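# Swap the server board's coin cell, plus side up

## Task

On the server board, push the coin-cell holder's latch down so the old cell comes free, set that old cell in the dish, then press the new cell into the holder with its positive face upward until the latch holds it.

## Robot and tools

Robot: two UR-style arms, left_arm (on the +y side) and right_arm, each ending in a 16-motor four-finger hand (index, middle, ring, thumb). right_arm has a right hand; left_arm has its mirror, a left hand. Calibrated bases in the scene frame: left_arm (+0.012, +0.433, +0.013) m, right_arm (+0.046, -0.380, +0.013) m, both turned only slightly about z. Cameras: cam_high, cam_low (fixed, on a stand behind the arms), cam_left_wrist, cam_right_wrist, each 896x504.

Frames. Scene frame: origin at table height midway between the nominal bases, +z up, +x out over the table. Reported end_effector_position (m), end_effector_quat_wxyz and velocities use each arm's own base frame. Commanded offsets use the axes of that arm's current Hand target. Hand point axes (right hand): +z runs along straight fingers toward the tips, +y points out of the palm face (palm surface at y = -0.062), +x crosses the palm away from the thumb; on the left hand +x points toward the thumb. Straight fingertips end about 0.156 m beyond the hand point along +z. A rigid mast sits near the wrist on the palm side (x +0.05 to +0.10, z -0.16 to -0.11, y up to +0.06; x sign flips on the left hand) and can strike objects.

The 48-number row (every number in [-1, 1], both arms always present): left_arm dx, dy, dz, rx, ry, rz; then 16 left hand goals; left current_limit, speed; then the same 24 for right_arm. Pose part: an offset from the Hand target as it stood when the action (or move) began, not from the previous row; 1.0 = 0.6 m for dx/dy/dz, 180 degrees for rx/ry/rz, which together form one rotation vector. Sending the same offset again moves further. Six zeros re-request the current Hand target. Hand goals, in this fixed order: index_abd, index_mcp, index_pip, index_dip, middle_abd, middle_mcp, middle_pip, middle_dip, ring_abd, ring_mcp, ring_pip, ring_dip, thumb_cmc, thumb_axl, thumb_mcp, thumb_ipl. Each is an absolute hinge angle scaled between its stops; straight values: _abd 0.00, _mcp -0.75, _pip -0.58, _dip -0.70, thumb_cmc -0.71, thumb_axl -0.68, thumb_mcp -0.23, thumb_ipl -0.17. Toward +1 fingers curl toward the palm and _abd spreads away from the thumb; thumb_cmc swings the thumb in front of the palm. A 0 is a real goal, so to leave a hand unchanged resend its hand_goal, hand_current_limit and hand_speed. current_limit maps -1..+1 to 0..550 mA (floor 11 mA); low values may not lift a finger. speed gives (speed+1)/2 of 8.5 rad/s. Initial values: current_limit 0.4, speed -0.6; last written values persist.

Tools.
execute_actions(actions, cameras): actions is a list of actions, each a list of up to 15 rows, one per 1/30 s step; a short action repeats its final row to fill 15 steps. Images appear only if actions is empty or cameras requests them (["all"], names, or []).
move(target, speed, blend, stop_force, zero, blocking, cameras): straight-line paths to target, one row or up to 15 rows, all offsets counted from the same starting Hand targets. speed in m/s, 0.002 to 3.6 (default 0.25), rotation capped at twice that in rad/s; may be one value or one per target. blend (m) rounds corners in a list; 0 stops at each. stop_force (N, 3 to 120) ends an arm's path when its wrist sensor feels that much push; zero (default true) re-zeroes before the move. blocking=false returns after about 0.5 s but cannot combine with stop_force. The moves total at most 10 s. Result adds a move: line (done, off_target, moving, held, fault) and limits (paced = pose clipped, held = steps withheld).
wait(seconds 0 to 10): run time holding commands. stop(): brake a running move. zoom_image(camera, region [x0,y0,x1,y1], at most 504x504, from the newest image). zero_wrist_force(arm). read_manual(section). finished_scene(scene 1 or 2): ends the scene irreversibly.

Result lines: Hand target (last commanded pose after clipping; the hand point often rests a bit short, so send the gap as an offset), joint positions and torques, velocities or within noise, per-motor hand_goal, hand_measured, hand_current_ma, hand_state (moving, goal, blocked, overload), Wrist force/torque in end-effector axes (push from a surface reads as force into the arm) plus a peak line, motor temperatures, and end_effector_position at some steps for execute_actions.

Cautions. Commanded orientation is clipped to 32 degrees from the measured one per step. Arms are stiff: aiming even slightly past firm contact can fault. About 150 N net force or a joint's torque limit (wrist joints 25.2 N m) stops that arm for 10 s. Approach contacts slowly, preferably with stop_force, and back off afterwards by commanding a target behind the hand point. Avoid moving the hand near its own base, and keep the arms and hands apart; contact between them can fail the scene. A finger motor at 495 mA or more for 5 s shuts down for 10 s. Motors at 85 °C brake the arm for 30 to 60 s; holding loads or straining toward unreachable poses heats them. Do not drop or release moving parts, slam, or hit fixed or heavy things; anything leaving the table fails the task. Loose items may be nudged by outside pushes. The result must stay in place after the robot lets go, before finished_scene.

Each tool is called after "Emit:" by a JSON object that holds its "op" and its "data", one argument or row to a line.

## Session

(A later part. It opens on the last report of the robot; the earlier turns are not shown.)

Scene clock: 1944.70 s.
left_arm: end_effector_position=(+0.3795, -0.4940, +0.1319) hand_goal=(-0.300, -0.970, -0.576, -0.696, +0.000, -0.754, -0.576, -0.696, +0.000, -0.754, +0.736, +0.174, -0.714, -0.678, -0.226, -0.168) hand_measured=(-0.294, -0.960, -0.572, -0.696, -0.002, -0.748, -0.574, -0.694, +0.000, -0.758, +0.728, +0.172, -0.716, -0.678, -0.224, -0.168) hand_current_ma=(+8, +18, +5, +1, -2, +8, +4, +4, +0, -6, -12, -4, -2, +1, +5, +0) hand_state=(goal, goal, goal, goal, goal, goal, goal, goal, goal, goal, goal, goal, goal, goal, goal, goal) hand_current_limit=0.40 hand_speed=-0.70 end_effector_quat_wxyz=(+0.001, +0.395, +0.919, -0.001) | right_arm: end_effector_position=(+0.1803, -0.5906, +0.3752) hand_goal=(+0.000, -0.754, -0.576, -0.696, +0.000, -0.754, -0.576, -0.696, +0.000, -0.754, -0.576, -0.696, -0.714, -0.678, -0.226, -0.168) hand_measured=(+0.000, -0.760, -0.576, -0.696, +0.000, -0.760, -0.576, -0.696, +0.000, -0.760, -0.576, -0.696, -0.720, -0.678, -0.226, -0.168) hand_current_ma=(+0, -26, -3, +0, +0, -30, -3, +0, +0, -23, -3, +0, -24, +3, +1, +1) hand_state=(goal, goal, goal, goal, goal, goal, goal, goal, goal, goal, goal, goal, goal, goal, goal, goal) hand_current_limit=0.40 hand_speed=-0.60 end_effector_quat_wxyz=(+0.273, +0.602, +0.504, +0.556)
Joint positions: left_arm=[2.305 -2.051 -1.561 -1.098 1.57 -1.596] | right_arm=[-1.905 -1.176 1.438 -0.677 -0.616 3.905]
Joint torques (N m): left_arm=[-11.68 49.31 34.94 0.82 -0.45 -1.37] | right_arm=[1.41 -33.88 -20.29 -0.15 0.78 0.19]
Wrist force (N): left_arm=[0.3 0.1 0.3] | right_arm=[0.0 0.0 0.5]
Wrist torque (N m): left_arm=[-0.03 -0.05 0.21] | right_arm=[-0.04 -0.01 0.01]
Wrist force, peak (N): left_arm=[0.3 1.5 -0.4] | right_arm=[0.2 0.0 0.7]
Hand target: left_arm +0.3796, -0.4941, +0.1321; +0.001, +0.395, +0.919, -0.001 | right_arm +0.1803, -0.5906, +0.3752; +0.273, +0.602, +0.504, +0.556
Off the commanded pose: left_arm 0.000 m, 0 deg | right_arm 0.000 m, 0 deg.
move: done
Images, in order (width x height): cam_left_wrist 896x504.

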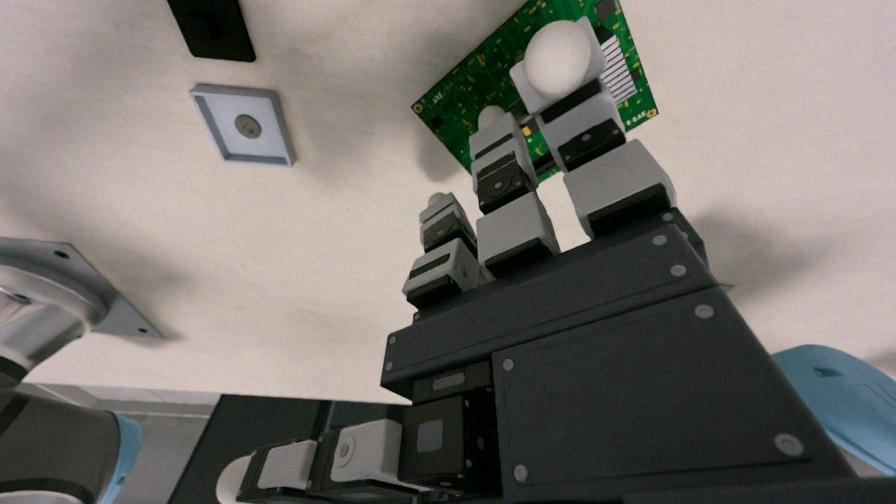

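Emit:
{"op": "move", "data": {
  "target": [-0.0138,0.0,0.0,0,0,0, -0.3,-0.97,-0.576,-0.696,0.0,-0.754,-0.576,-0.696,0,-0.754,0.737,0.174,-0.714,-0.678,-0.226,-0.168,0.4,-0.7, 0,0,0,0,0,0, 0,-0.754,-0.576,-0.696,0,-0.754,-0.576,-0.696,0,-0.754,-0.576,-0.696,-0.714,-0.678,-0.226,-0.168,0.4,-0.6],
  "speed": 0.015,
  "cameras": ["cam_left_wrist"]
}}

Emit:
{"op": "zoom_image", "data": {
  "camera": "cam_left_wrist",
  "region": [440, 80, 540, 170]
}}

Scene clock: 1950.03 s.
left_arm: end_effector_position=(+0.3854, -0.5001, +0.1321) hand_goal=(-0.300, -0.970, -0.576, -0.696, +0.000, -0.754, -0.576, -0.696, +0.000, -0.754, +0.736, +0.174, -0.714, -0.678, -0.226, -0.168) hand_measured=(-0.294, -0.960, -0.572, -0.696, -0.016, -0.738, -0.568, -0.692, +0.000, -0.758, +0.728, +0.172, -0.716, -0.678, -0.224, -0.168) hand_current_ma=(+8, +18, +5, +1, -26, +34, +12, +5, +0, -6, -12, -4, -2, +1, +5, +0) hand_state=(goal, goal, goal, goal, goal, goal, goal, goal, goal, goal, goal, goal, goal, goal, goal, goal) hand_current_limit=0.40 hand_speed=-0.70 end_effector_quat_wxyz=(+0.001, +0.395, +0.919, -0.001) | right_arm: end_effector_position=(+0.1803, -0.5906, +0.3752) hand_goal=(+0.000, -0.754, -0.576, -0.696, +0.000, -0.754, -0.576, -0.696, +0.000, -0.754, -0.576, -0.696, -0.714, -0.678, -0.226, -0.168) hand_measured=(+0.000, -0.760, -0.576, -0.696, +0.000, -0.760, -0.576, -0.696, +0.000, -0.760, -0.576, -0.696, -0.720, -0.678, -0.226, -0.168) hand_current_ma=(+0, -26, -3, +0, +0, -30, -3, +0, +0, -23, -3, +0, -24, +3, +1, +1) hand_state=(goal, goal, goal, goal, goal, goal, goal, goal, goal, goal, goal, goal, goal, goal, goal, goal) hand_current_limit=0.40 hand_speed=-0.60 end_effector_quat_wxyz=(+0.273, +0.602, +0.504, +0.556)
Joint positions: left_arm=[2.305 -2.068 -1.534 -1.108 1.57 -1.596] | right_arm=[-1.905 -1.176 1.438 -0.677 -0.616 3.905]
Joint torques (N m): left_arm=[11.48 51.1 11.12 3.31 -1.41 1.98] | right_arm=[1.46 -33.96 -21.15 -0.18 0.88 0.2]
Wrist force (N): left_arm=[0.2 0.2 0.3] | right_arm=[0.2 0.1 0.3]
Wrist torque (N m): left_arm=[-0.05 -0.01 0.16] | right_arm=[-0.01 -0.02 0.02]
Wrist force, peak (N): left_arm=[1.9 1.1 0.1] | right_arm=[0.2 0.0 0.6]
Hand target: left_arm +0.3853, -0.5001, +0.1321; +0.001, +0.395, +0.919, -0.001 | right_arm +0.1803, -0.5906, +0.3752; +0.273, +0.602, +0.504, +0.556
Off the commanded pose: left_arm 0.000 m, 0 deg | right_arm 0.000 m, 0 deg.
move: done
Images, in order (width x height): cam_left_wrist 896x504.

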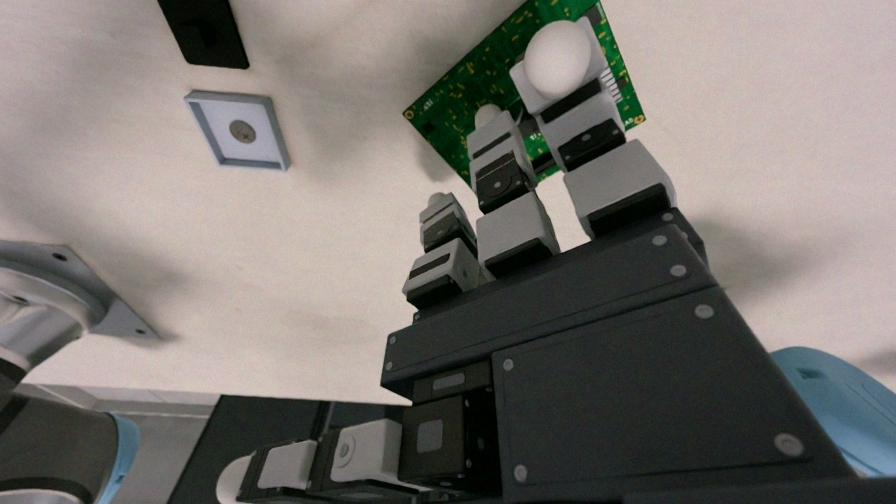

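Scaled by 5.040 from the camera's 896x504 image, which has a finer 1280x720 frame.

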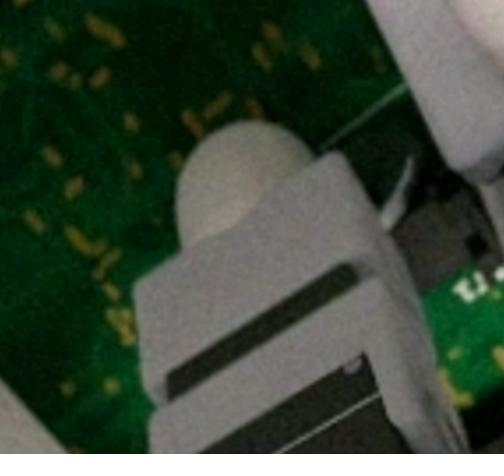

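Emit:
{"op": "move", "data": {
  "target": [
    [0.0,0.008,0.0,0,0,0, -0.3,-0.97,-0.576,-0.696,0.0,-0.754,-0.576,-0.696,0,-0.754,0.737,0.174,-0.714,-0.678,-0.226,-0.168,0.4,-0.7, 0,0,0,0,0,0, 0,-0.754,-0.576,-0.696,0,-0.754,-0.576,-0.696,0,-0.754,-0.576,-0.696,-0.714,-0.678,-0.226,-0.168,0.4,-0.6],
    [0.03,0.008,-0.03,0,0,0, -0.3,-0.97,-0.576,-0.696,0.0,-0.754,-0.576,-0.696,0,-0.754,0.737,0.174,-0.714,-0.678,-0.226,-0.168,0.4,-0.7, 0,0,0,0,0,0, 0,-0.754,-0.576,-0.696,0,-0.754,-0.576,-0.696,0,-0.754,-0.576,-0.696,-0.714,-0.678,-0.226,-0.168,0.4,-0.6]
  ],
  "speed": 0.05,
  "cameras": ["cam_left_wrist","cam_low"]
}}

Emit:
{"op": "zoom_image", "data": {
  "camera": "cam_left_wrist",
  "region": [460, 80, 560, 170]
}}

Emit:
{"op": "zoom_image", "data": {
  "camera": "cam_low",
  "region": [125, 225, 185, 275]
}}

Scene clock: 1960.90 s.
left_arm: end_effector_position=(+0.3763, -0.4836, +0.1500) hand_goal=(-0.300, -0.970, -0.576, -0.696, +0.000, -0.754, -0.576, -0.696, +0.000, -0.754, +0.736, +0.174, -0.714, -0.678, -0.226, -0.168) hand_measured=(-0.294, -0.960, -0.572, -0.696, -0.002, -0.748, -0.574, -0.694, +0.000, -0.758, +0.728, +0.172, -0.716, -0.678, -0.224, -0.168) hand_current_ma=(+8, +18, +5, +1, -3, +9, +4, +4, +0, -6, -12, -4, -2, +1, +5, +0) hand_state=(goal, goal, goal, goal, goal, goal, goal, goal, goal, goal, goal, goal, goal, goal, goal, goal) hand_current_limit=0.40 hand_speed=-0.70 end_effector_quat_wxyz=(+0.001, +0.395, +0.919, -0.001) | right_arm: end_effector_position=(+0.1803, -0.5906, +0.3752) hand_goal=(+0.000, -0.754, -0.576, -0.696, +0.000, -0.754, -0.576, -0.696, +0.000, -0.754, -0.576, -0.696, -0.714, -0.678, -0.226, -0.168) hand_measured=(+0.000, -0.760, -0.576, -0.696, +0.000, -0.760, -0.576, -0.696, +0.000, -0.760, -0.576, -0.696, -0.720, -0.678, -0.226, -0.168) hand_current_ma=(+0, -26, -3, +0, +0, -30, -3, +0, +0, -23, -3, +0, -24, +3, +1, +1) hand_state=(goal, goal, goal, goal, goal, goal, goal, goal, goal, goal, goal, goal, goal, goal, goal, goal) hand_current_limit=0.40 hand_speed=-0.60 end_effector_quat_wxyz=(+0.273, +0.602, +0.504, +0.556)
Joint positions: left_arm=[2.312 -2.009 -1.574 -1.127 1.57 -1.589] | right_arm=[-1.905 -1.176 1.438 -0.677 -0.616 3.905]
Joint torques (N m): left_arm=[-14.2 30.77 34.61 3.81 -1.5 -1.68] | right_arm=[1.54 -33.99 -19.92 -0.09 0.85 0.08]
Wrist force (N): left_arm=[0.4 0.2 0.4] | right_arm=[0.0 0.2 0.6]
Wrist torque (N m): left_arm=[-0.02 -0.04 0.10] | right_arm=[-0.02 0.00 0.00]
Wrist force, peak (N): left_arm=[0.5 0.8 0.6] | right_arm=[0.3 0.0 0.7]
Hand target: left_arm +0.3764, -0.4837, +0.1501; +0.001, +0.395, +0.919, -0.001 | right_arm +0.1803, -0.5906, +0.3752; +0.273, +0.602, +0.504, +0.556
Off the commanded pose: left_arm 0.000 m, 0 deg | right_arm 0.000 m, 0 deg.
move: done
Images, in order (width x height): cam_low 896x504, cam_left_wrist 896x504.

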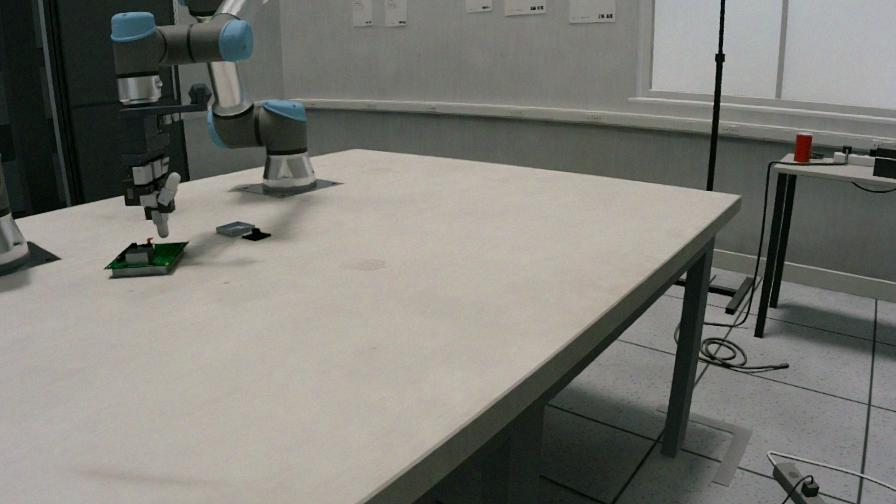

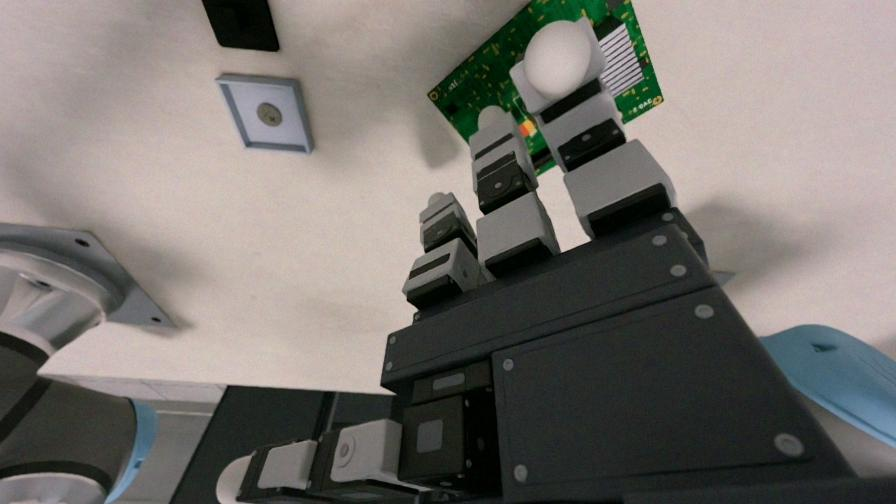

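Scaled by 5.040 from the camera's 896x504 image, which has a finer 1280x720 frame.

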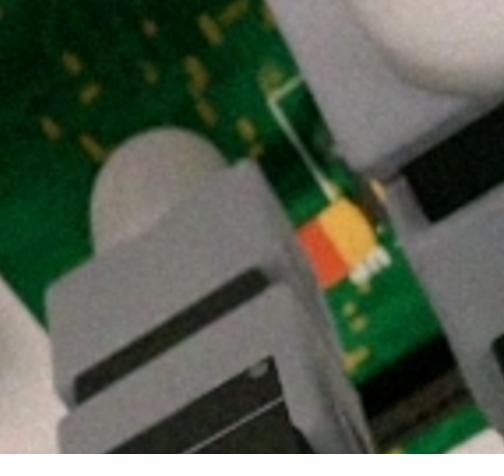

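Scaled by 8.400 from the camera's 896x504 image, which has a finer 1280x720 frame.

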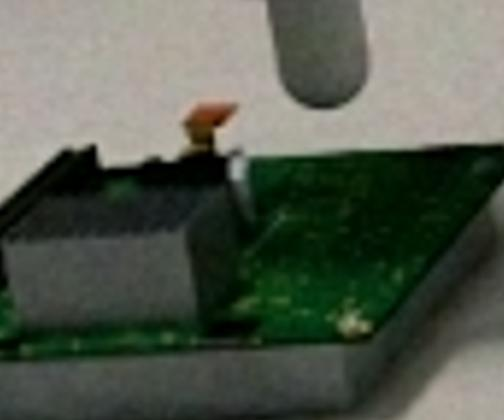

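Emit:
{"op": "move", "data": {
  "target": [-0.085,0.003,-0.02,0,0,0, -0.3,-0.97,-0.576,-0.696,0.0,-0.754,-0.576,-0.696,0,-0.754,0.737,0.174,-0.714,-0.678,-0.226,-0.168,0.4,-0.7, 0,0,0,0,0,0, 0,-0.754,-0.576,-0.696,0,-0.754,-0.576,-0.696,0,-0.754,-0.576,-0.696,-0.714,-0.678,-0.226,-0.168,0.4,-0.6],
  "speed": 0.08,
  "cameras": ["cam_left_wrist","cam_low"]
}}

Emit:
{"op": "zoom_image", "data": {
  "camera": "cam_left_wrist",
  "region": [430, 90, 500, 160]
}}

Scene clock: 1968.20 s.
left_arm: end_effector_position=(+0.4128, -0.5194, +0.1621) hand_goal=(-0.300, -0.970, -0.576, -0.696, +0.000, -0.754, -0.576, -0.696, +0.000, -0.754, +0.736, +0.174, -0.714, -0.678, -0.226, -0.168) hand_measured=(-0.294, -0.960, -0.572, -0.696, -0.002, -0.748, -0.574, -0.694, +0.000, -0.758, +0.728, +0.172, -0.716, -0.678, -0.224, -0.168) hand_current_ma=(+8, +18, +5, +1, -3, +8, +4, +4, +0, -6, -12, -4, -2, +1, +5, +0) hand_state=(goal, goal, goal, goal, goal, goal, goal, goal, goal, goal, goal, goal, goal, goal, goal, goal) hand_current_limit=0.40 hand_speed=-0.70 end_effector_quat_wxyz=(+0.001, +0.395, +0.919, -0.001) | right_arm: end_effector_position=(+0.1803, -0.5906, +0.3752) hand_goal=(+0.000, -0.754, -0.576, -0.696, +0.000, -0.754, -0.576, -0.696, +0.000, -0.754, -0.576, -0.696, -0.714, -0.678, -0.226, -0.168) hand_measured=(+0.000, -0.760, -0.576, -0.696, +0.000, -0.760, -0.576, -0.696, +0.000, -0.760, -0.576, -0.696, -0.720, -0.678, -0.226, -0.168) hand_current_ma=(+0, -26, -3, +0, +0, -30, -3, +0, +0, -23, -3, +0, -24, +3, +1, +1) hand_state=(goal, goal, goal, goal, goal, goal, goal, goal, goal, goal, goal, goal, goal, goal, goal, goal) hand_current_limit=0.40 hand_speed=-0.60 end_effector_quat_wxyz=(+0.273, +0.602, +0.504, +0.556)
Joint positions: left_arm=[2.316 -2.108 -1.387 -1.215 1.57 -1.585] | right_arm=[-1.905 -1.176 1.438 -0.677 -0.616 3.905]
Joint torques (N m): left_arm=[3.1 44.8 28.86 2.53 -1.04 -0.78] | right_arm=[1.17 -33.77 -20.33 0.05 0.9 0.13]
Wrist force (N): left_arm=[0.0 -0.1 0.3] | right_arm=[-0.1 0.1 0.3]
Wrist torque (N m): left_arm=[-0.05 0.00 -0.02] | right_arm=[-0.02 0.02 0.00]
Wrist force, peak (N): left_arm=[1.0 0.2 0.6] | right_arm=[0.0 0.2 0.9]
Hand target: left_arm +0.4128, -0.5194, +0.1622; +0.001, +0.395, +0.919, -0.001 | right_arm +0.1803, -0.5906, +0.3752; +0.273, +0.602, +0.504, +0.556
Off the commanded pose: left_arm 0.000 m, 0 deg | right_arm 0.000 m, 0 deg.
move: done
Images, in order (width x height): cam_low 896x504, cam_left_wrist 896x504.

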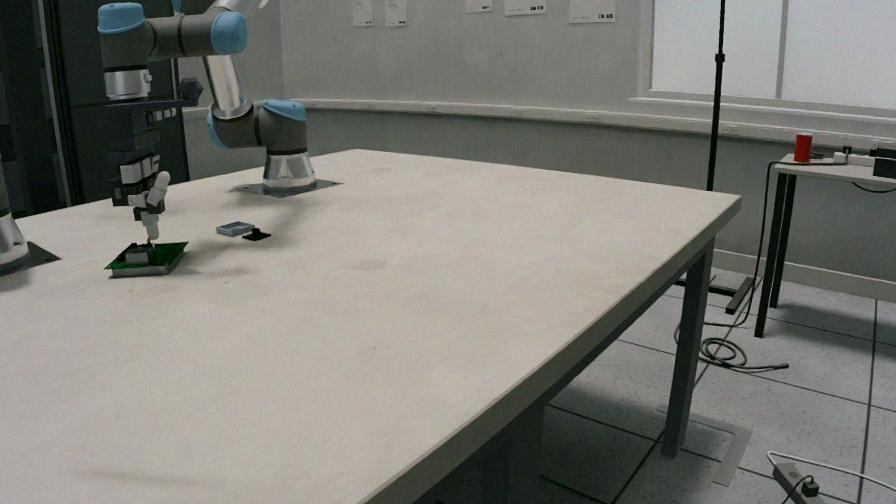

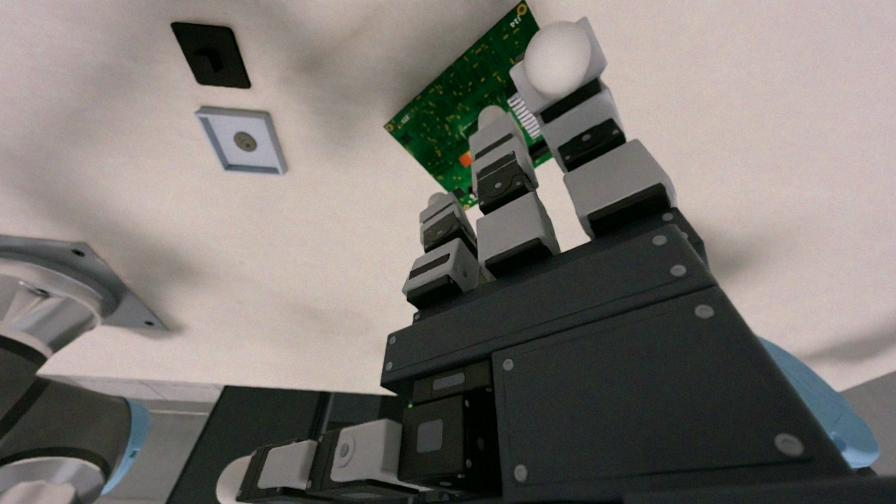

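Scaled by 7.200 from the camera's 896x504 image, which has a finer 1280x720 frame.

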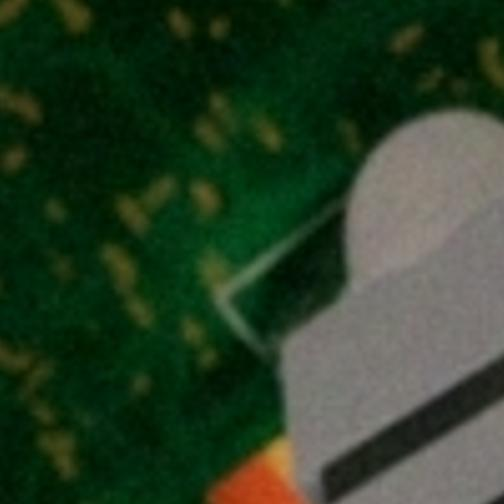

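Emit:
{"op": "move", "data": {
  "target": [-0.022,0.0,0,0,0,0, -0.3,-0.97,-0.576,-0.696,0.0,-0.754,-0.576,-0.696,0,-0.754,0.737,0.174,-0.714,-0.678,-0.226,-0.168,0.4,-0.7, 0,0,0,0,0,0, 0,-0.754,-0.576,-0.696,0,-0.754,-0.576,-0.696,0,-0.754,-0.576,-0.696,-0.714,-0.678,-0.226,-0.168,0.4,-0.6],
  "speed": 0.08,
  "cameras": ["cam_left_wrist","cam_low"]
}}

Emit:
{"op": "zoom_image", "data": {
  "camera": "cam_left_wrist",
  "region": [430, 90, 490, 150]
}}

Emit:
{"op": "zoom_image", "data": {
  "camera": "cam_low",
  "region": [135, 225, 175, 265]
}}

Scene clock: 1974.63 s.
left_arm: end_effector_position=(+0.4219, -0.5290, +0.1622) hand_goal=(-0.300, -0.970, -0.576, -0.696, +0.000, -0.754, -0.576, -0.696, +0.000, -0.754, +0.736, +0.174, -0.714, -0.678, -0.226, -0.168) hand_measured=(-0.294, -0.960, -0.572, -0.696, -0.002, -0.748, -0.574, -0.694, +0.000, -0.758, +0.728, +0.172, -0.716, -0.678, -0.224, -0.168) hand_current_ma=(+8, +18, +5, +1, -3, +8, +4, +4, +0, -6, -12, -4, -2, +1, +5, +0) hand_state=(goal, goal, goal, goal, goal, goal, goal, goal, goal, goal, goal, goal, goal, goal, goal, goal) hand_current_limit=0.40 hand_speed=-0.70 end_effector_quat_wxyz=(+0.001, +0.395, +0.919, -0.001) end_effector_velocity=(+0.000, +0.001, -0.001) end_effector_angular_velocity=(+0.001, +0.000, +0.000) | right_arm: end_effector_position=(+0.1803, -0.5906, +0.3752) hand_goal=(+0.000, -0.754, -0.576, -0.696, +0.000, -0.754, -0.576, -0.696, +0.000, -0.754, -0.576, -0.696, -0.714, -0.678, -0.226, -0.168) hand_measured=(+0.000, -0.760, -0.576, -0.696, +0.000, -0.760, -0.576, -0.696, +0.000, -0.760, -0.576, -0.696, -0.720, -0.678, -0.226, -0.168) hand_current_ma=(+0, -26, -3, +0, +0, -30, -3, +0, +0, -23, -3, +0, -24, +3, +1, +1) hand_state=(goal, goal, goal, goal, goal, goal, goal, goal, goal, goal, goal, goal, goal, goal, goal, goal) hand_current_limit=0.40 hand_speed=-0.60 end_effector_quat_wxyz=(+0.273, +0.602, +0.504, +0.556)
Joint positions: left_arm=[2.316 -2.138 -1.339 -1.233 1.57 -1.585] | right_arm=[-1.905 -1.176 1.438 -0.677 -0.616 3.905]
Joint velocities: left_arm=[0.001 0 -0.005 0.004 0.001 0.001] | right_arm=[within noise]
Joint torques (N m): left_arm=[12 55.02 14.73 3.64 0.9 2.08] | right_arm=[0.71 -33.87 -20.11 -0.14 0.84 0.35]
Wrist force (N): left_arm=[-0.3 0.0 0.0] | right_arm=[-0.1 0.0 0.3]
Wrist torque (N m): left_arm=[-0.02 0.03 -0.05] | right_arm=[-0.03 0.02 0.00]
Wrist force, peak (N): left_arm=[0.7 0.0 0.6] | right_arm=[0.2 0.2 0.7]
Hand target: left_arm +0.4219, -0.5290, +0.1622; +0.001, +0.395, +0.919, -0.001 | right_arm +0.1803, -0.5906, +0.3752; +0.273, +0.602, +0.504, +0.556
Off the commanded pose: left_arm 0.000 m, 0 deg | right_arm 0.000 m, 0 deg.
move: done
Images, in order (width x height): cam_low 896x504, cam_left_wrist 896x504.

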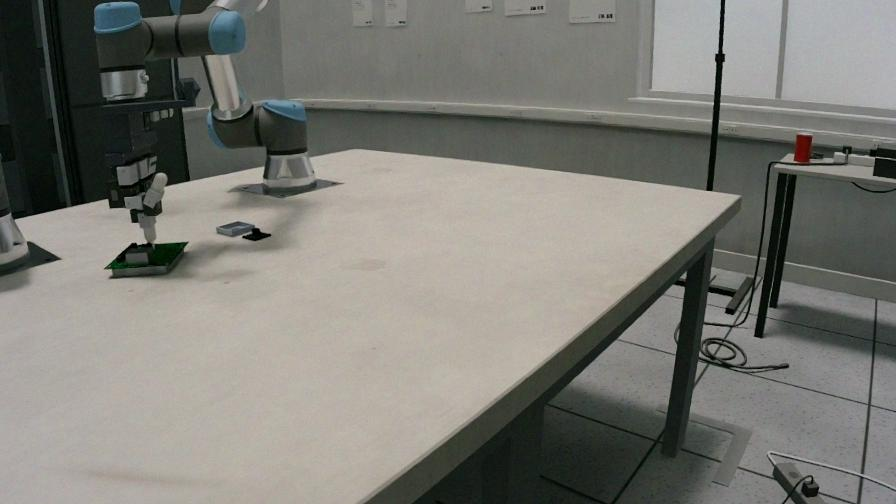

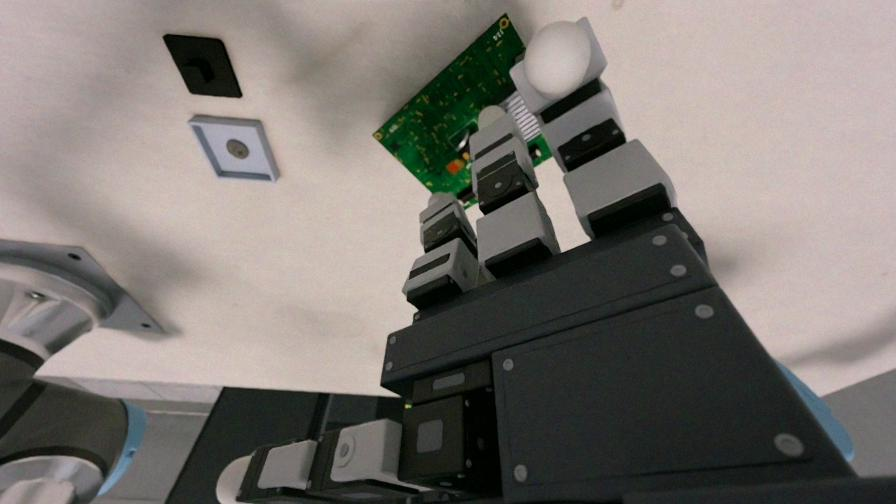

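Scaled by 8.400 from the camera's 896x504 image, which has a finer 1280x720 frame.

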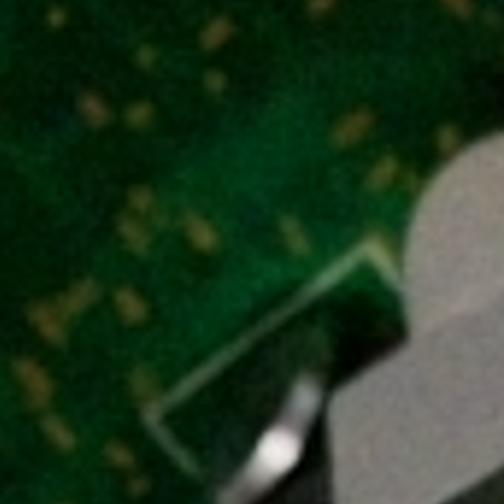

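Scaled by 12.600 from the camera's 896x504 image, which has a finer 1280x720 frame.

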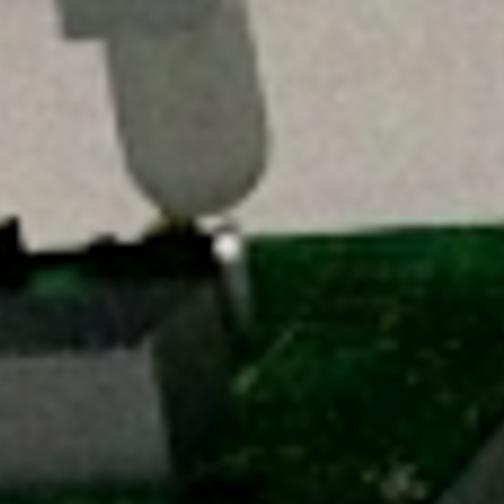

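Emit:
{"op": "zoom_image", "data": {
  "camera": "cam_left_wrist",
  "region": [440, 110, 490, 170]
}}

Scaled by 8.400 from the camera's 896x504 image, which has a finer 1280x720 frame.

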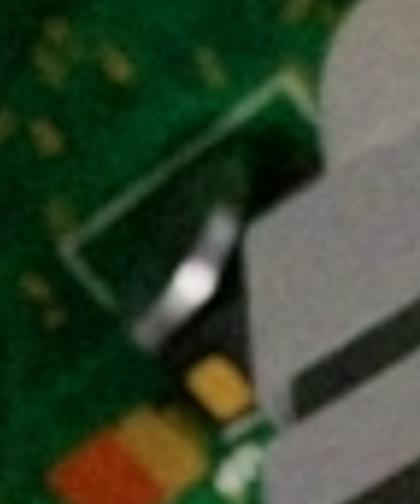

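Emit:
{"op": "move", "data": {
  "target": [
    [0.0585,0.0005,0,0,0,0, -0.3,-0.97,-0.576,-0.696,0.0,-0.754,-0.576,-0.696,0,-0.754,0.737,0.174,-0.714,-0.678,-0.226,-0.168,0.4,-0.7, 0,0,0,0,0,0, 0,-0.754,-0.576,-0.696,0,-0.754,-0.576,-0.696,0,-0.754,-0.576,-0.696,-0.714,-0.678,-0.226,-0.168,0.4,-0.6],
    [0.0585,0.0005,0.0512,0,0,0, -0.3,-0.97,-0.576,-0.696,0.0,-0.754,-0.576,-0.696,0,-0.754,0.737,0.174,-0.714,-0.678,-0.226,-0.168,0.4,-0.7, 0,0,0,0,0,0, 0,-0.754,-0.576,-0.696,0,-0.754,-0.576,-0.696,0,-0.754,-0.576,-0.696,-0.714,-0.678,-0.226,-0.168,0.4,-0.6],
    [0.0585,-0.0117,0.0512,0,0,0, -0.3,-0.97,-0.576,-0.696,0.0,-0.754,-0.576,-0.696,0,-0.754,0.737,0.174,-0.714,-0.678,-0.226,-0.168,0.4,-0.7, 0,0,0,0,0,0, 0,-0.754,-0.576,-0.696,0,-0.754,-0.576,-0.696,0,-0.754,-0.576,-0.696,-0.714,-0.678,-0.226,-0.168,0.4,-0.6]
  ],
  "speed": [0.08,0.04,0.02],
  "cameras": ["cam_left_wrist","cam_low"]
}}

Emit:
{"op": "zoom_image", "data": {
  "camera": "cam_low",
  "region": [135, 225, 175, 265]
}}

Scene clock: 2017.43 s.
left_arm: end_effector_position=(+0.3925, -0.5086, +0.1314) hand_goal=(-0.300, -0.970, -0.576, -0.696, +0.000, -0.754, -0.576, -0.696, +0.000, -0.754, +0.736, +0.174, -0.714, -0.678, -0.226, -0.168) hand_measured=(-0.294, -0.960, -0.572, -0.696, -0.002, -0.730, -0.566, -0.692, +0.000, -0.758, +0.728, +0.172, -0.716, -0.678, -0.224, -0.168) hand_current_ma=(+8, +18, +5, +1, -2, +62, +19, +4, +0, -6, -12, -4, -2, +1, +5, +0) hand_state=(goal, goal, goal, goal, goal, blocked, goal, goal, goal, goal, goal, goal, goal, goal, goal, goal) hand_current_limit=0.40 hand_speed=-0.70 end_effector_quat_wxyz=(+0.001, +0.395, +0.919, -0.001) | right_arm: end_effector_position=(+0.1803, -0.5906, +0.3752) hand_goal=(+0.000, -0.754, -0.576, -0.696, +0.000, -0.754, -0.576, -0.696, +0.000, -0.754, -0.576, -0.696, -0.714, -0.678, -0.226, -0.168) hand_measured=(+0.000, -0.760, -0.576, -0.696, +0.000, -0.760, -0.576, -0.696, +0.000, -0.760, -0.576, -0.696, -0.720, -0.678, -0.226, -0.168) hand_current_ma=(+0, -26, -3, +0, +0, -30, -3, +0, +0, -23, -3, +0, -24, +3, +1, +1) hand_state=(goal, goal, goal, goal, goal, goal, goal, goal, goal, goal, goal, goal, goal, goal, goal, goal) hand_current_limit=0.40 hand_speed=-0.60 end_effector_quat_wxyz=(+0.273, +0.602, +0.504, +0.556)
Joint positions: left_arm=[2.304 -2.093 -1.497 -1.121 1.57 -1.597] | right_arm=[-1.905 -1.176 1.438 -0.677 -0.616 3.905]
Joint torques (N m): left_arm=[9.38 40.52 23.67 1.89 -0.55 1.91] | right_arm=[1.48 -34.03 -20.62 -0.08 0.94 0.33]
Wrist force (N): left_arm=[0.6 1.4 -0.8] | right_arm=[0.2 0.1 0.5]
Wrist torque (N m): left_arm=[-0.04 -0.06 0.22] | right_arm=[-0.03 -0.02 0.03]
Wrist force, peak (N): left_arm=[0.5 0.2 -1.7] | right_arm=[-0.1 0.1 0.7]
Hand target: left_arm +0.3926, -0.5084, +0.1314; +0.001, +0.395, +0.919, -0.001 | right_arm +0.1803, -0.5906, +0.3752; +0.273, +0.602, +0.504, +0.556
Off the commanded pose: left_arm 0.000 m, 0 deg | right_arm 0.000 m, 0 deg.
move: done
Images, in order (width x height): cam_low 896x504, cam_left_wrist 896x504.

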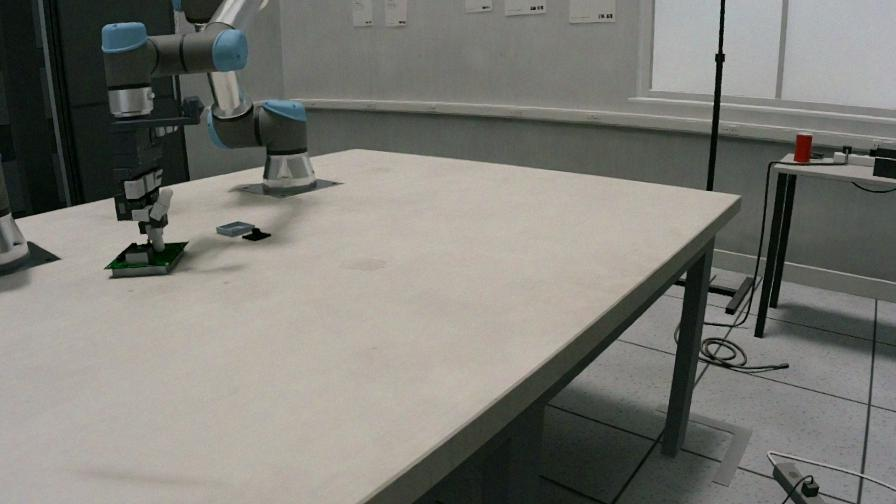

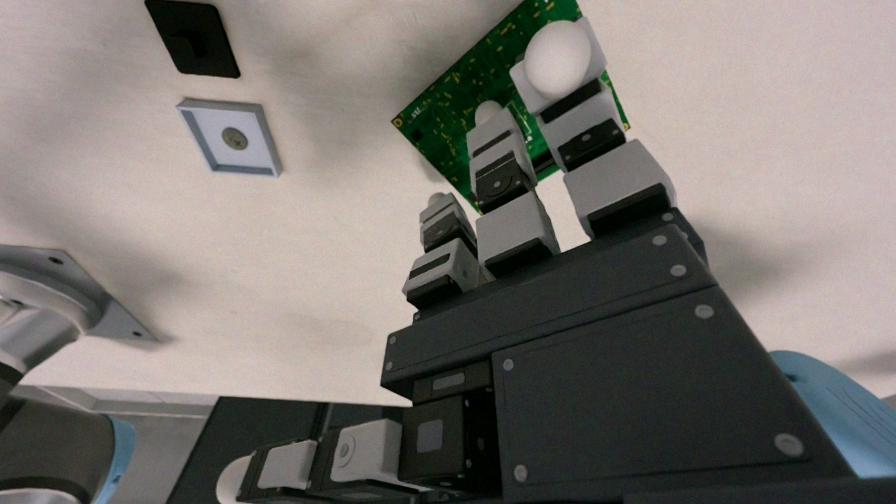

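Scaled by 12.600 from the camera's 896x504 image, which has a finer 1280x720 frame.

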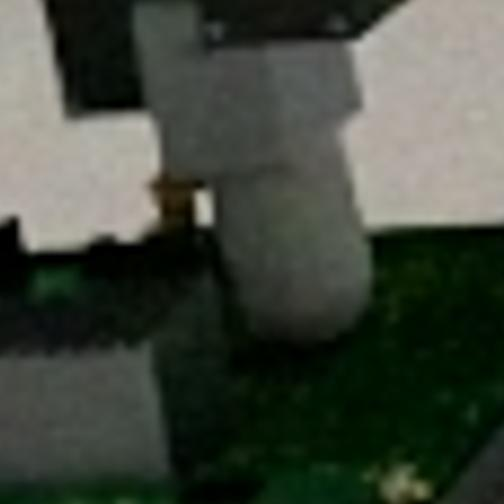

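Emit:
{"op": "move", "data": {
  "target": [0,0,-0.0067,0,0,0, -0.3,-0.97,-0.576,-0.696,0.0,-0.754,-0.576,-0.696,0,-0.754,0.737,0.174,-0.714,-0.678,-0.226,-0.168,0.4,-0.7, 0,0,0,0,0,0, 0,-0.754,-0.576,-0.696,0,-0.754,-0.576,-0.696,0,-0.754,-0.576,-0.696,-0.714,-0.678,-0.226,-0.168,0.4,-0.6],
  "speed": 0.01,
  "cameras": ["cam_left_wrist","cam_low"]
}}

Emit:
{"op": "zoom_image", "data": {
  "camera": "cam_low",
  "region": [135, 225, 175, 265]
}}

Emit:
{"op": "zoom_image", "data": {
  "camera": "cam_left_wrist",
  "region": [450, 80, 540, 160]
}}

Scene clock: 2025.47 s.
left_arm: end_effector_position=(+0.3926, -0.5084, +0.1355) hand_goal=(-0.300, -0.970, -0.576, -0.696, +0.000, -0.754, -0.576, -0.696, +0.000, -0.754, +0.736, +0.174, -0.714, -0.678, -0.226, -0.168) hand_measured=(-0.294, -0.960, -0.572, -0.696, +0.000, -0.730, -0.566, -0.692, +0.000, -0.758, +0.728, +0.172, -0.716, -0.678, -0.224, -0.168) hand_current_ma=(+8, +18, +5, +1, -1, +62, +19, +4, +0, -6, -12, -4, -2, +1, +5, +0) hand_state=(goal, goal, goal, goal, goal, blocked, goal, goal, goal, goal, goal, goal, goal, goal, goal, goal) hand_current_limit=0.40 hand_speed=-0.70 end_effector_quat_wxyz=(+0.001, +0.395, +0.919, -0.001) | right_arm: end_effector_position=(+0.1803, -0.5906, +0.3752) hand_goal=(+0.000, -0.754, -0.576, -0.696, +0.000, -0.754, -0.576, -0.696, +0.000, -0.754, -0.576, -0.696, -0.714, -0.678, -0.226, -0.168) hand_measured=(+0.000, -0.760, -0.576, -0.696, +0.000, -0.760, -0.576, -0.696, +0.000, -0.760, -0.576, -0.696, -0.720, -0.678, -0.226, -0.168) hand_current_ma=(+0, -26, -3, +0, +0, -30, -3, +0, +0, -23, -3, +0, -24, +3, +1, +1) hand_state=(goal, goal, goal, goal, goal, goal, goal, goal, goal, goal, goal, goal, goal, goal, goal, goal) hand_current_limit=0.40 hand_speed=-0.60 end_effector_quat_wxyz=(+0.273, +0.602, +0.504, +0.556)
Joint positions: left_arm=[2.305 -2.088 -1.492 -1.13 1.57 -1.596] | right_arm=[-1.905 -1.176 1.438 -0.677 -0.616 3.905]
Joint torques (N m): left_arm=[11.74 44.75 28.73 2.8 1.15 2.1] | right_arm=[0.94 -33.92 -20.1 -0.16 1.01 0.33]
Wrist force (N): left_arm=[-0.1 0.6 0.8] | right_arm=[-0.1 0.0 0.5]
Wrist torque (N m): left_arm=[-0.09 0.02 0.15] | right_arm=[-0.05 0.01 0.00]
Wrist force, peak (N): left_arm=[0.4 1.7 -0.9] | right_arm=[0.3 0.1 0.7]
Hand target: left_arm +0.3926, -0.5084, +0.1355; +0.001, +0.395, +0.919, -0.001 | right_arm +0.1803, -0.5906, +0.3752; +0.273, +0.602, +0.504, +0.556
Off the commanded pose: left_arm 0.000 m, 0 deg | right_arm 0.000 m, 0 deg.
move: done
Images, in order (width x height): cam_low 896x504, cam_left_wrist 896x504.

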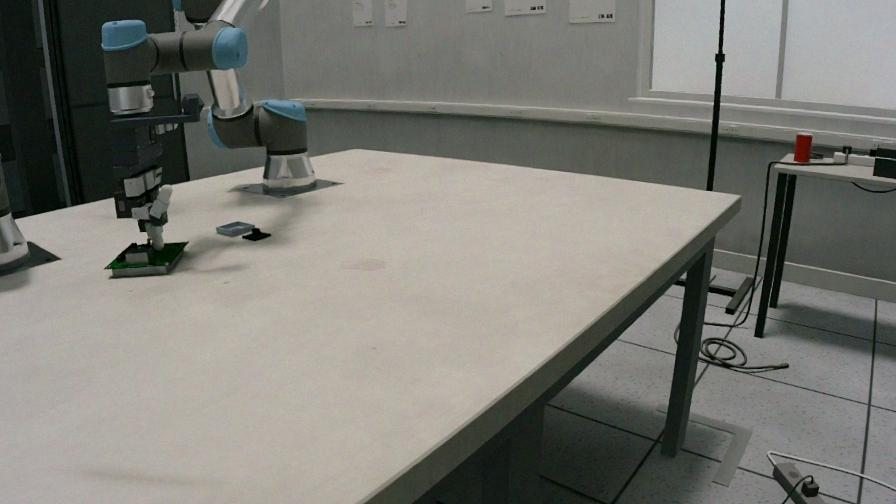

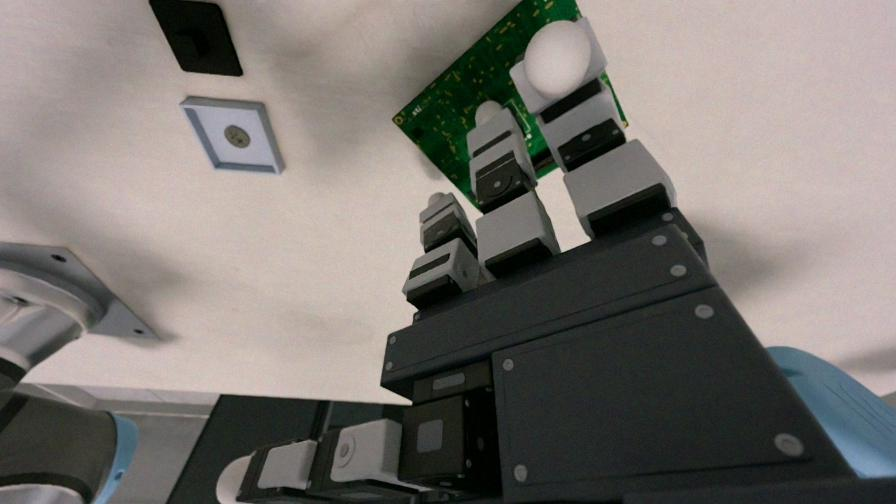

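Scaled by 12.600 from the camera's 896x504 image, which has a finer 1280x720 frame.

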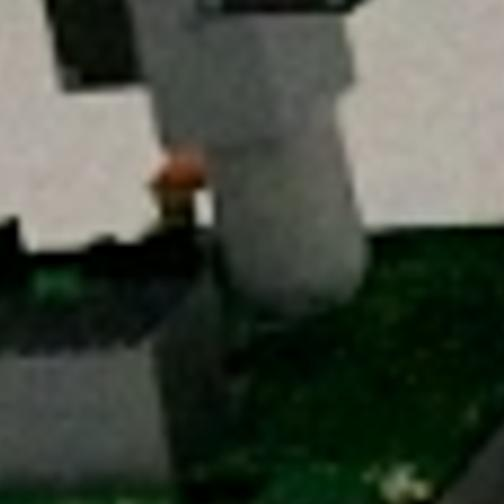

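Scaled by 5.600 from the camera's 896x504 image, which has a finer 1280x720 frame.

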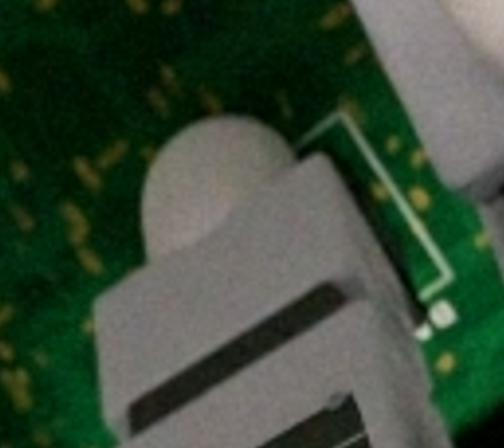

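Emit:
{"op": "move", "data": {
  "target": [0,0,-0.0067,0,0,0, -0.3,-0.97,-0.576,-0.696,0.0,-0.754,-0.576,-0.696,0,-0.754,0.737,0.174,-0.714,-0.678,-0.226,-0.168,0.4,-0.7, 0,0,0,0,0,0, 0,-0.754,-0.576,-0.696,0,-0.754,-0.576,-0.696,0,-0.754,-0.576,-0.696,-0.714,-0.678,-0.226,-0.168,0.4,-0.6],
  "speed": 0.01,
  "cameras": ["cam_low"]
}}

Emit:
{"op": "zoom_image", "data": {
  "camera": "cam_low",
  "region": [135, 225, 175, 265]
}}

Emit:
{"op": "move", "data": {
  "target": [0,0,-0.005,0,0,0, -0.3,-0.97,-0.576,-0.696,0.0,-0.754,-0.576,-0.696,0,-0.754,0.737,0.174,-0.714,-0.678,-0.226,-0.168,0.4,-0.7, 0,0,0,0,0,0, 0,-0.754,-0.576,-0.696,0,-0.754,-0.576,-0.696,0,-0.754,-0.576,-0.696,-0.714,-0.678,-0.226,-0.168,0.4,-0.6],
  "speed": 0.01,
  "cameras": ["cam_low"]
}}

Emit:
{"op": "zoom_image", "data": {
  "camera": "cam_low",
  "region": [135, 225, 175, 265]
}}

Scene clock: 2034.00 s.
left_arm: end_effector_position=(+0.3926, -0.5084, +0.1396) hand_goal=(-0.300, -0.970, -0.576, -0.696, +0.000, -0.754, -0.576, -0.696, +0.000, -0.754, +0.736, +0.174, -0.714, -0.678, -0.226, -0.168) hand_measured=(-0.294, -0.960, -0.572, -0.696, +0.000, -0.730, -0.566, -0.692, +0.000, -0.758, +0.728, +0.172, -0.716, -0.678, -0.224, -0.168) hand_current_ma=(+8, +18, +5, +1, +0, +58, +19, +4, +0, -6, -12, -4, -2, +1, +5, +0) hand_state=(goal, goal, goal, goal, goal, blocked, goal, goal, goal, goal, goal, goal, goal, goal, goal, goal) hand_current_limit=0.40 hand_speed=-0.70 end_effector_quat_wxyz=(+0.001, +0.395, +0.919, -0.001) | right_arm: end_effector_position=(+0.1803, -0.5906, +0.3752) hand_goal=(+0.000, -0.754, -0.576, -0.696, +0.000, -0.754, -0.576, -0.696, +0.000, -0.754, -0.576, -0.696, -0.714, -0.678, -0.226, -0.168) hand_measured=(+0.000, -0.760, -0.576, -0.696, +0.000, -0.760, -0.576, -0.696, +0.000, -0.760, -0.576, -0.696, -0.720, -0.678, -0.226, -0.168) hand_current_ma=(+0, -26, -3, +0, +0, -30, -3, +0, +0, -23, -3, +0, -24, +3, +1, +1) hand_state=(goal, goal, goal, goal, goal, goal, goal, goal, goal, goal, goal, goal, goal, goal, goal, goal) hand_current_limit=0.40 hand_speed=-0.60 end_effector_quat_wxyz=(+0.273, +0.602, +0.504, +0.556)
Joint positions: left_arm=[2.305 -2.084 -1.488 -1.139 1.57 -1.596] | right_arm=[-1.905 -1.176 1.438 -0.677 -0.616 3.905]
Joint torques (N m): left_arm=[11.72 44.15 28.57 2.8 0.85 2.15] | right_arm=[1.03 -33.04 -20.14 -0.18 1.02 0.33]
Wrist force (N): left_arm=[0.2 0.4 0.3] | right_arm=[0.0 0.2 0.6]
Wrist torque (N m): left_arm=[-0.07 -0.01 0.16] | right_arm=[-0.04 -0.01 0.01]
Wrist force, peak (N): left_arm=[0.5 1.0 0.4] | right_arm=[0.5 0.2 0.5]
Hand target: left_arm +0.3926, -0.5084, +0.1395; +0.001, +0.395, +0.919, -0.001 | right_arm +0.1803, -0.5906, +0.3752; +0.273, +0.602, +0.504, +0.556
Off the commanded pose: left_arm 0.000 m, 0 deg | right_arm 0.000 m, 0 deg.
move: done
Images, in order (width x height): cam_low 896x504.

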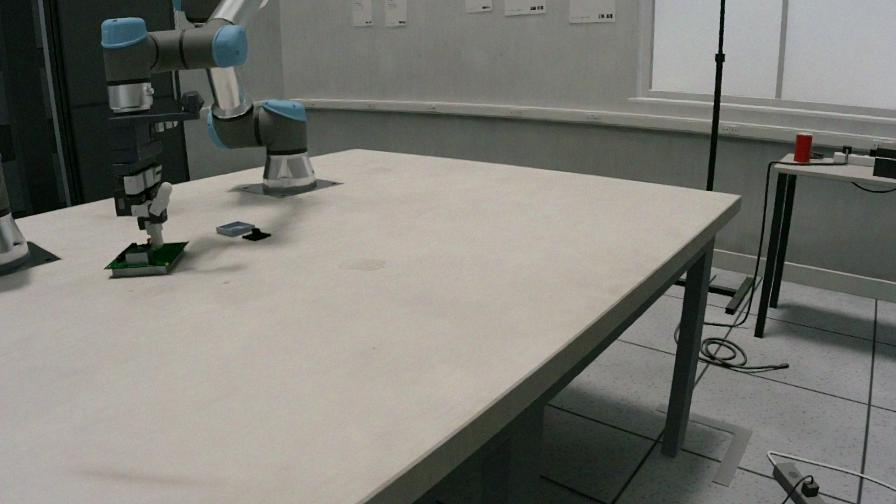

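Scaled by 12.600 from the camera's 896x504 image, which has a finer 1280x720 frame.

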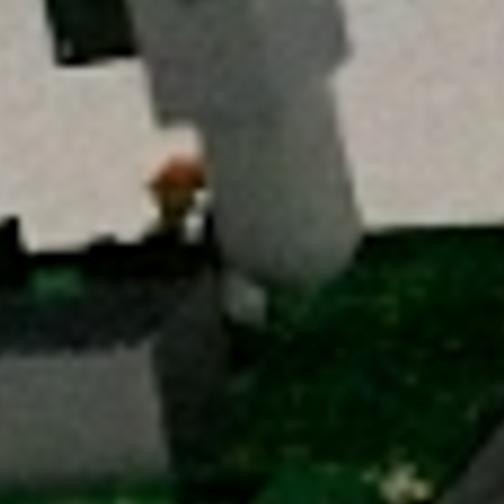

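Scene clock: 2034.70 s.
left_arm: end_effector_position=(+0.3926, -0.5084, +0.1425) hand_goal=(-0.300, -0.970, -0.576, -0.696, +0.000, -0.754, -0.576, -0.696, +0.000, -0.754, +0.736, +0.174, -0.714, -0.678, -0.226, -0.168) hand_measured=(-0.294, -0.960, -0.572, -0.696, +0.000, -0.736, -0.566, -0.692, +0.000, -0.758, +0.728, +0.172, -0.716, -0.678, -0.224, -0.168) hand_current_ma=(+8, +18, +5, +1, +0, +45, +19, +4, +0, -6, -12, -4, -2, +1, +5, +0) hand_state=(goal, goal, goal, goal, goal, goal, goal, goal, goal, goal, goal, goal, goal, goal, goal, goal) hand_current_limit=0.40 hand_speed=-0.70 end_effector_quat_wxyz=(+0.001, +0.395, +0.919, -0.001) | right_arm: end_effector_position=(+0.1803, -0.5906, +0.3752) hand_goal=(+0.000, -0.754, -0.576, -0.696, +0.000, -0.754, -0.576, -0.696, +0.000, -0.754, -0.576, -0.696, -0.714, -0.678, -0.226, -0.168) hand_measured=(+0.000, -0.760, -0.576, -0.696, +0.000, -0.760, -0.576, -0.696, +0.000, -0.760, -0.576, -0.696, -0.720, -0.678, -0.226, -0.168) hand_current_ma=(+0, -26, -3, +0, +0, -30, -3, +0, +0, -23, -3, +0, -24, +3, +1, +1) hand_state=(goal, goal, goal, goal, goal, goal, goal, goal, goal, goal, goal, goal, goal, goal, goal, goal) hand_current_limit=0.40 hand_speed=-0.60 end_effector_quat_wxyz=(+0.273, +0.602, +0.504, +0.556)
Joint positions: left_arm=[2.305 -2.081 -1.484 -1.145 1.57 -1.596] | right_arm=[-1.905 -1.176 1.438 -0.677 -0.616 3.905]
Joint torques (N m): left_arm=[12.18 46.19 30.24 2.53 0.85 2.11] | right_arm=[1.53 -33.93 -20.42 0.04 0.89 0.2]
Wrist force (N): left_arm=[0.4 0.6 0.3] | right_arm=[0.1 0.3 0.5]
Wrist torque (N m): left_arm=[-0.02 -0.04 0.18] | right_arm=[-0.01 -0.02 0.02]
Wrist force, peak (N): left_arm=[0.5 0.8 0.6] | right_arm=[0.2 0.1 0.6]
Hand target: left_arm +0.3926, -0.5084, +0.1425; +0.001, +0.395, +0.919, -0.001 | right_arm +0.1803, -0.5906, +0.3752; +0.273, +0.602, +0.504, +0.556
Off the commanded pose: left_arm 0.000 m, 0 deg | right_arm 0.000 m, 0 deg.
move: done
Images, in order (width x height): cam_low 896x504.

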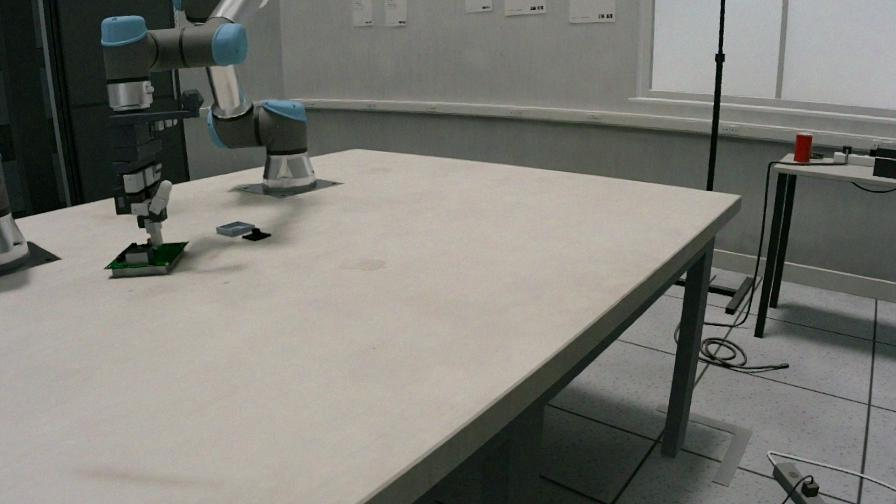

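Scaled by 12.600 from the camera's 896x504 image, which has a finer 1280x720 frame.

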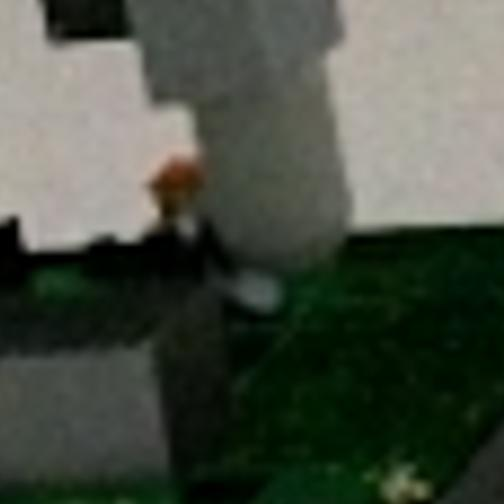

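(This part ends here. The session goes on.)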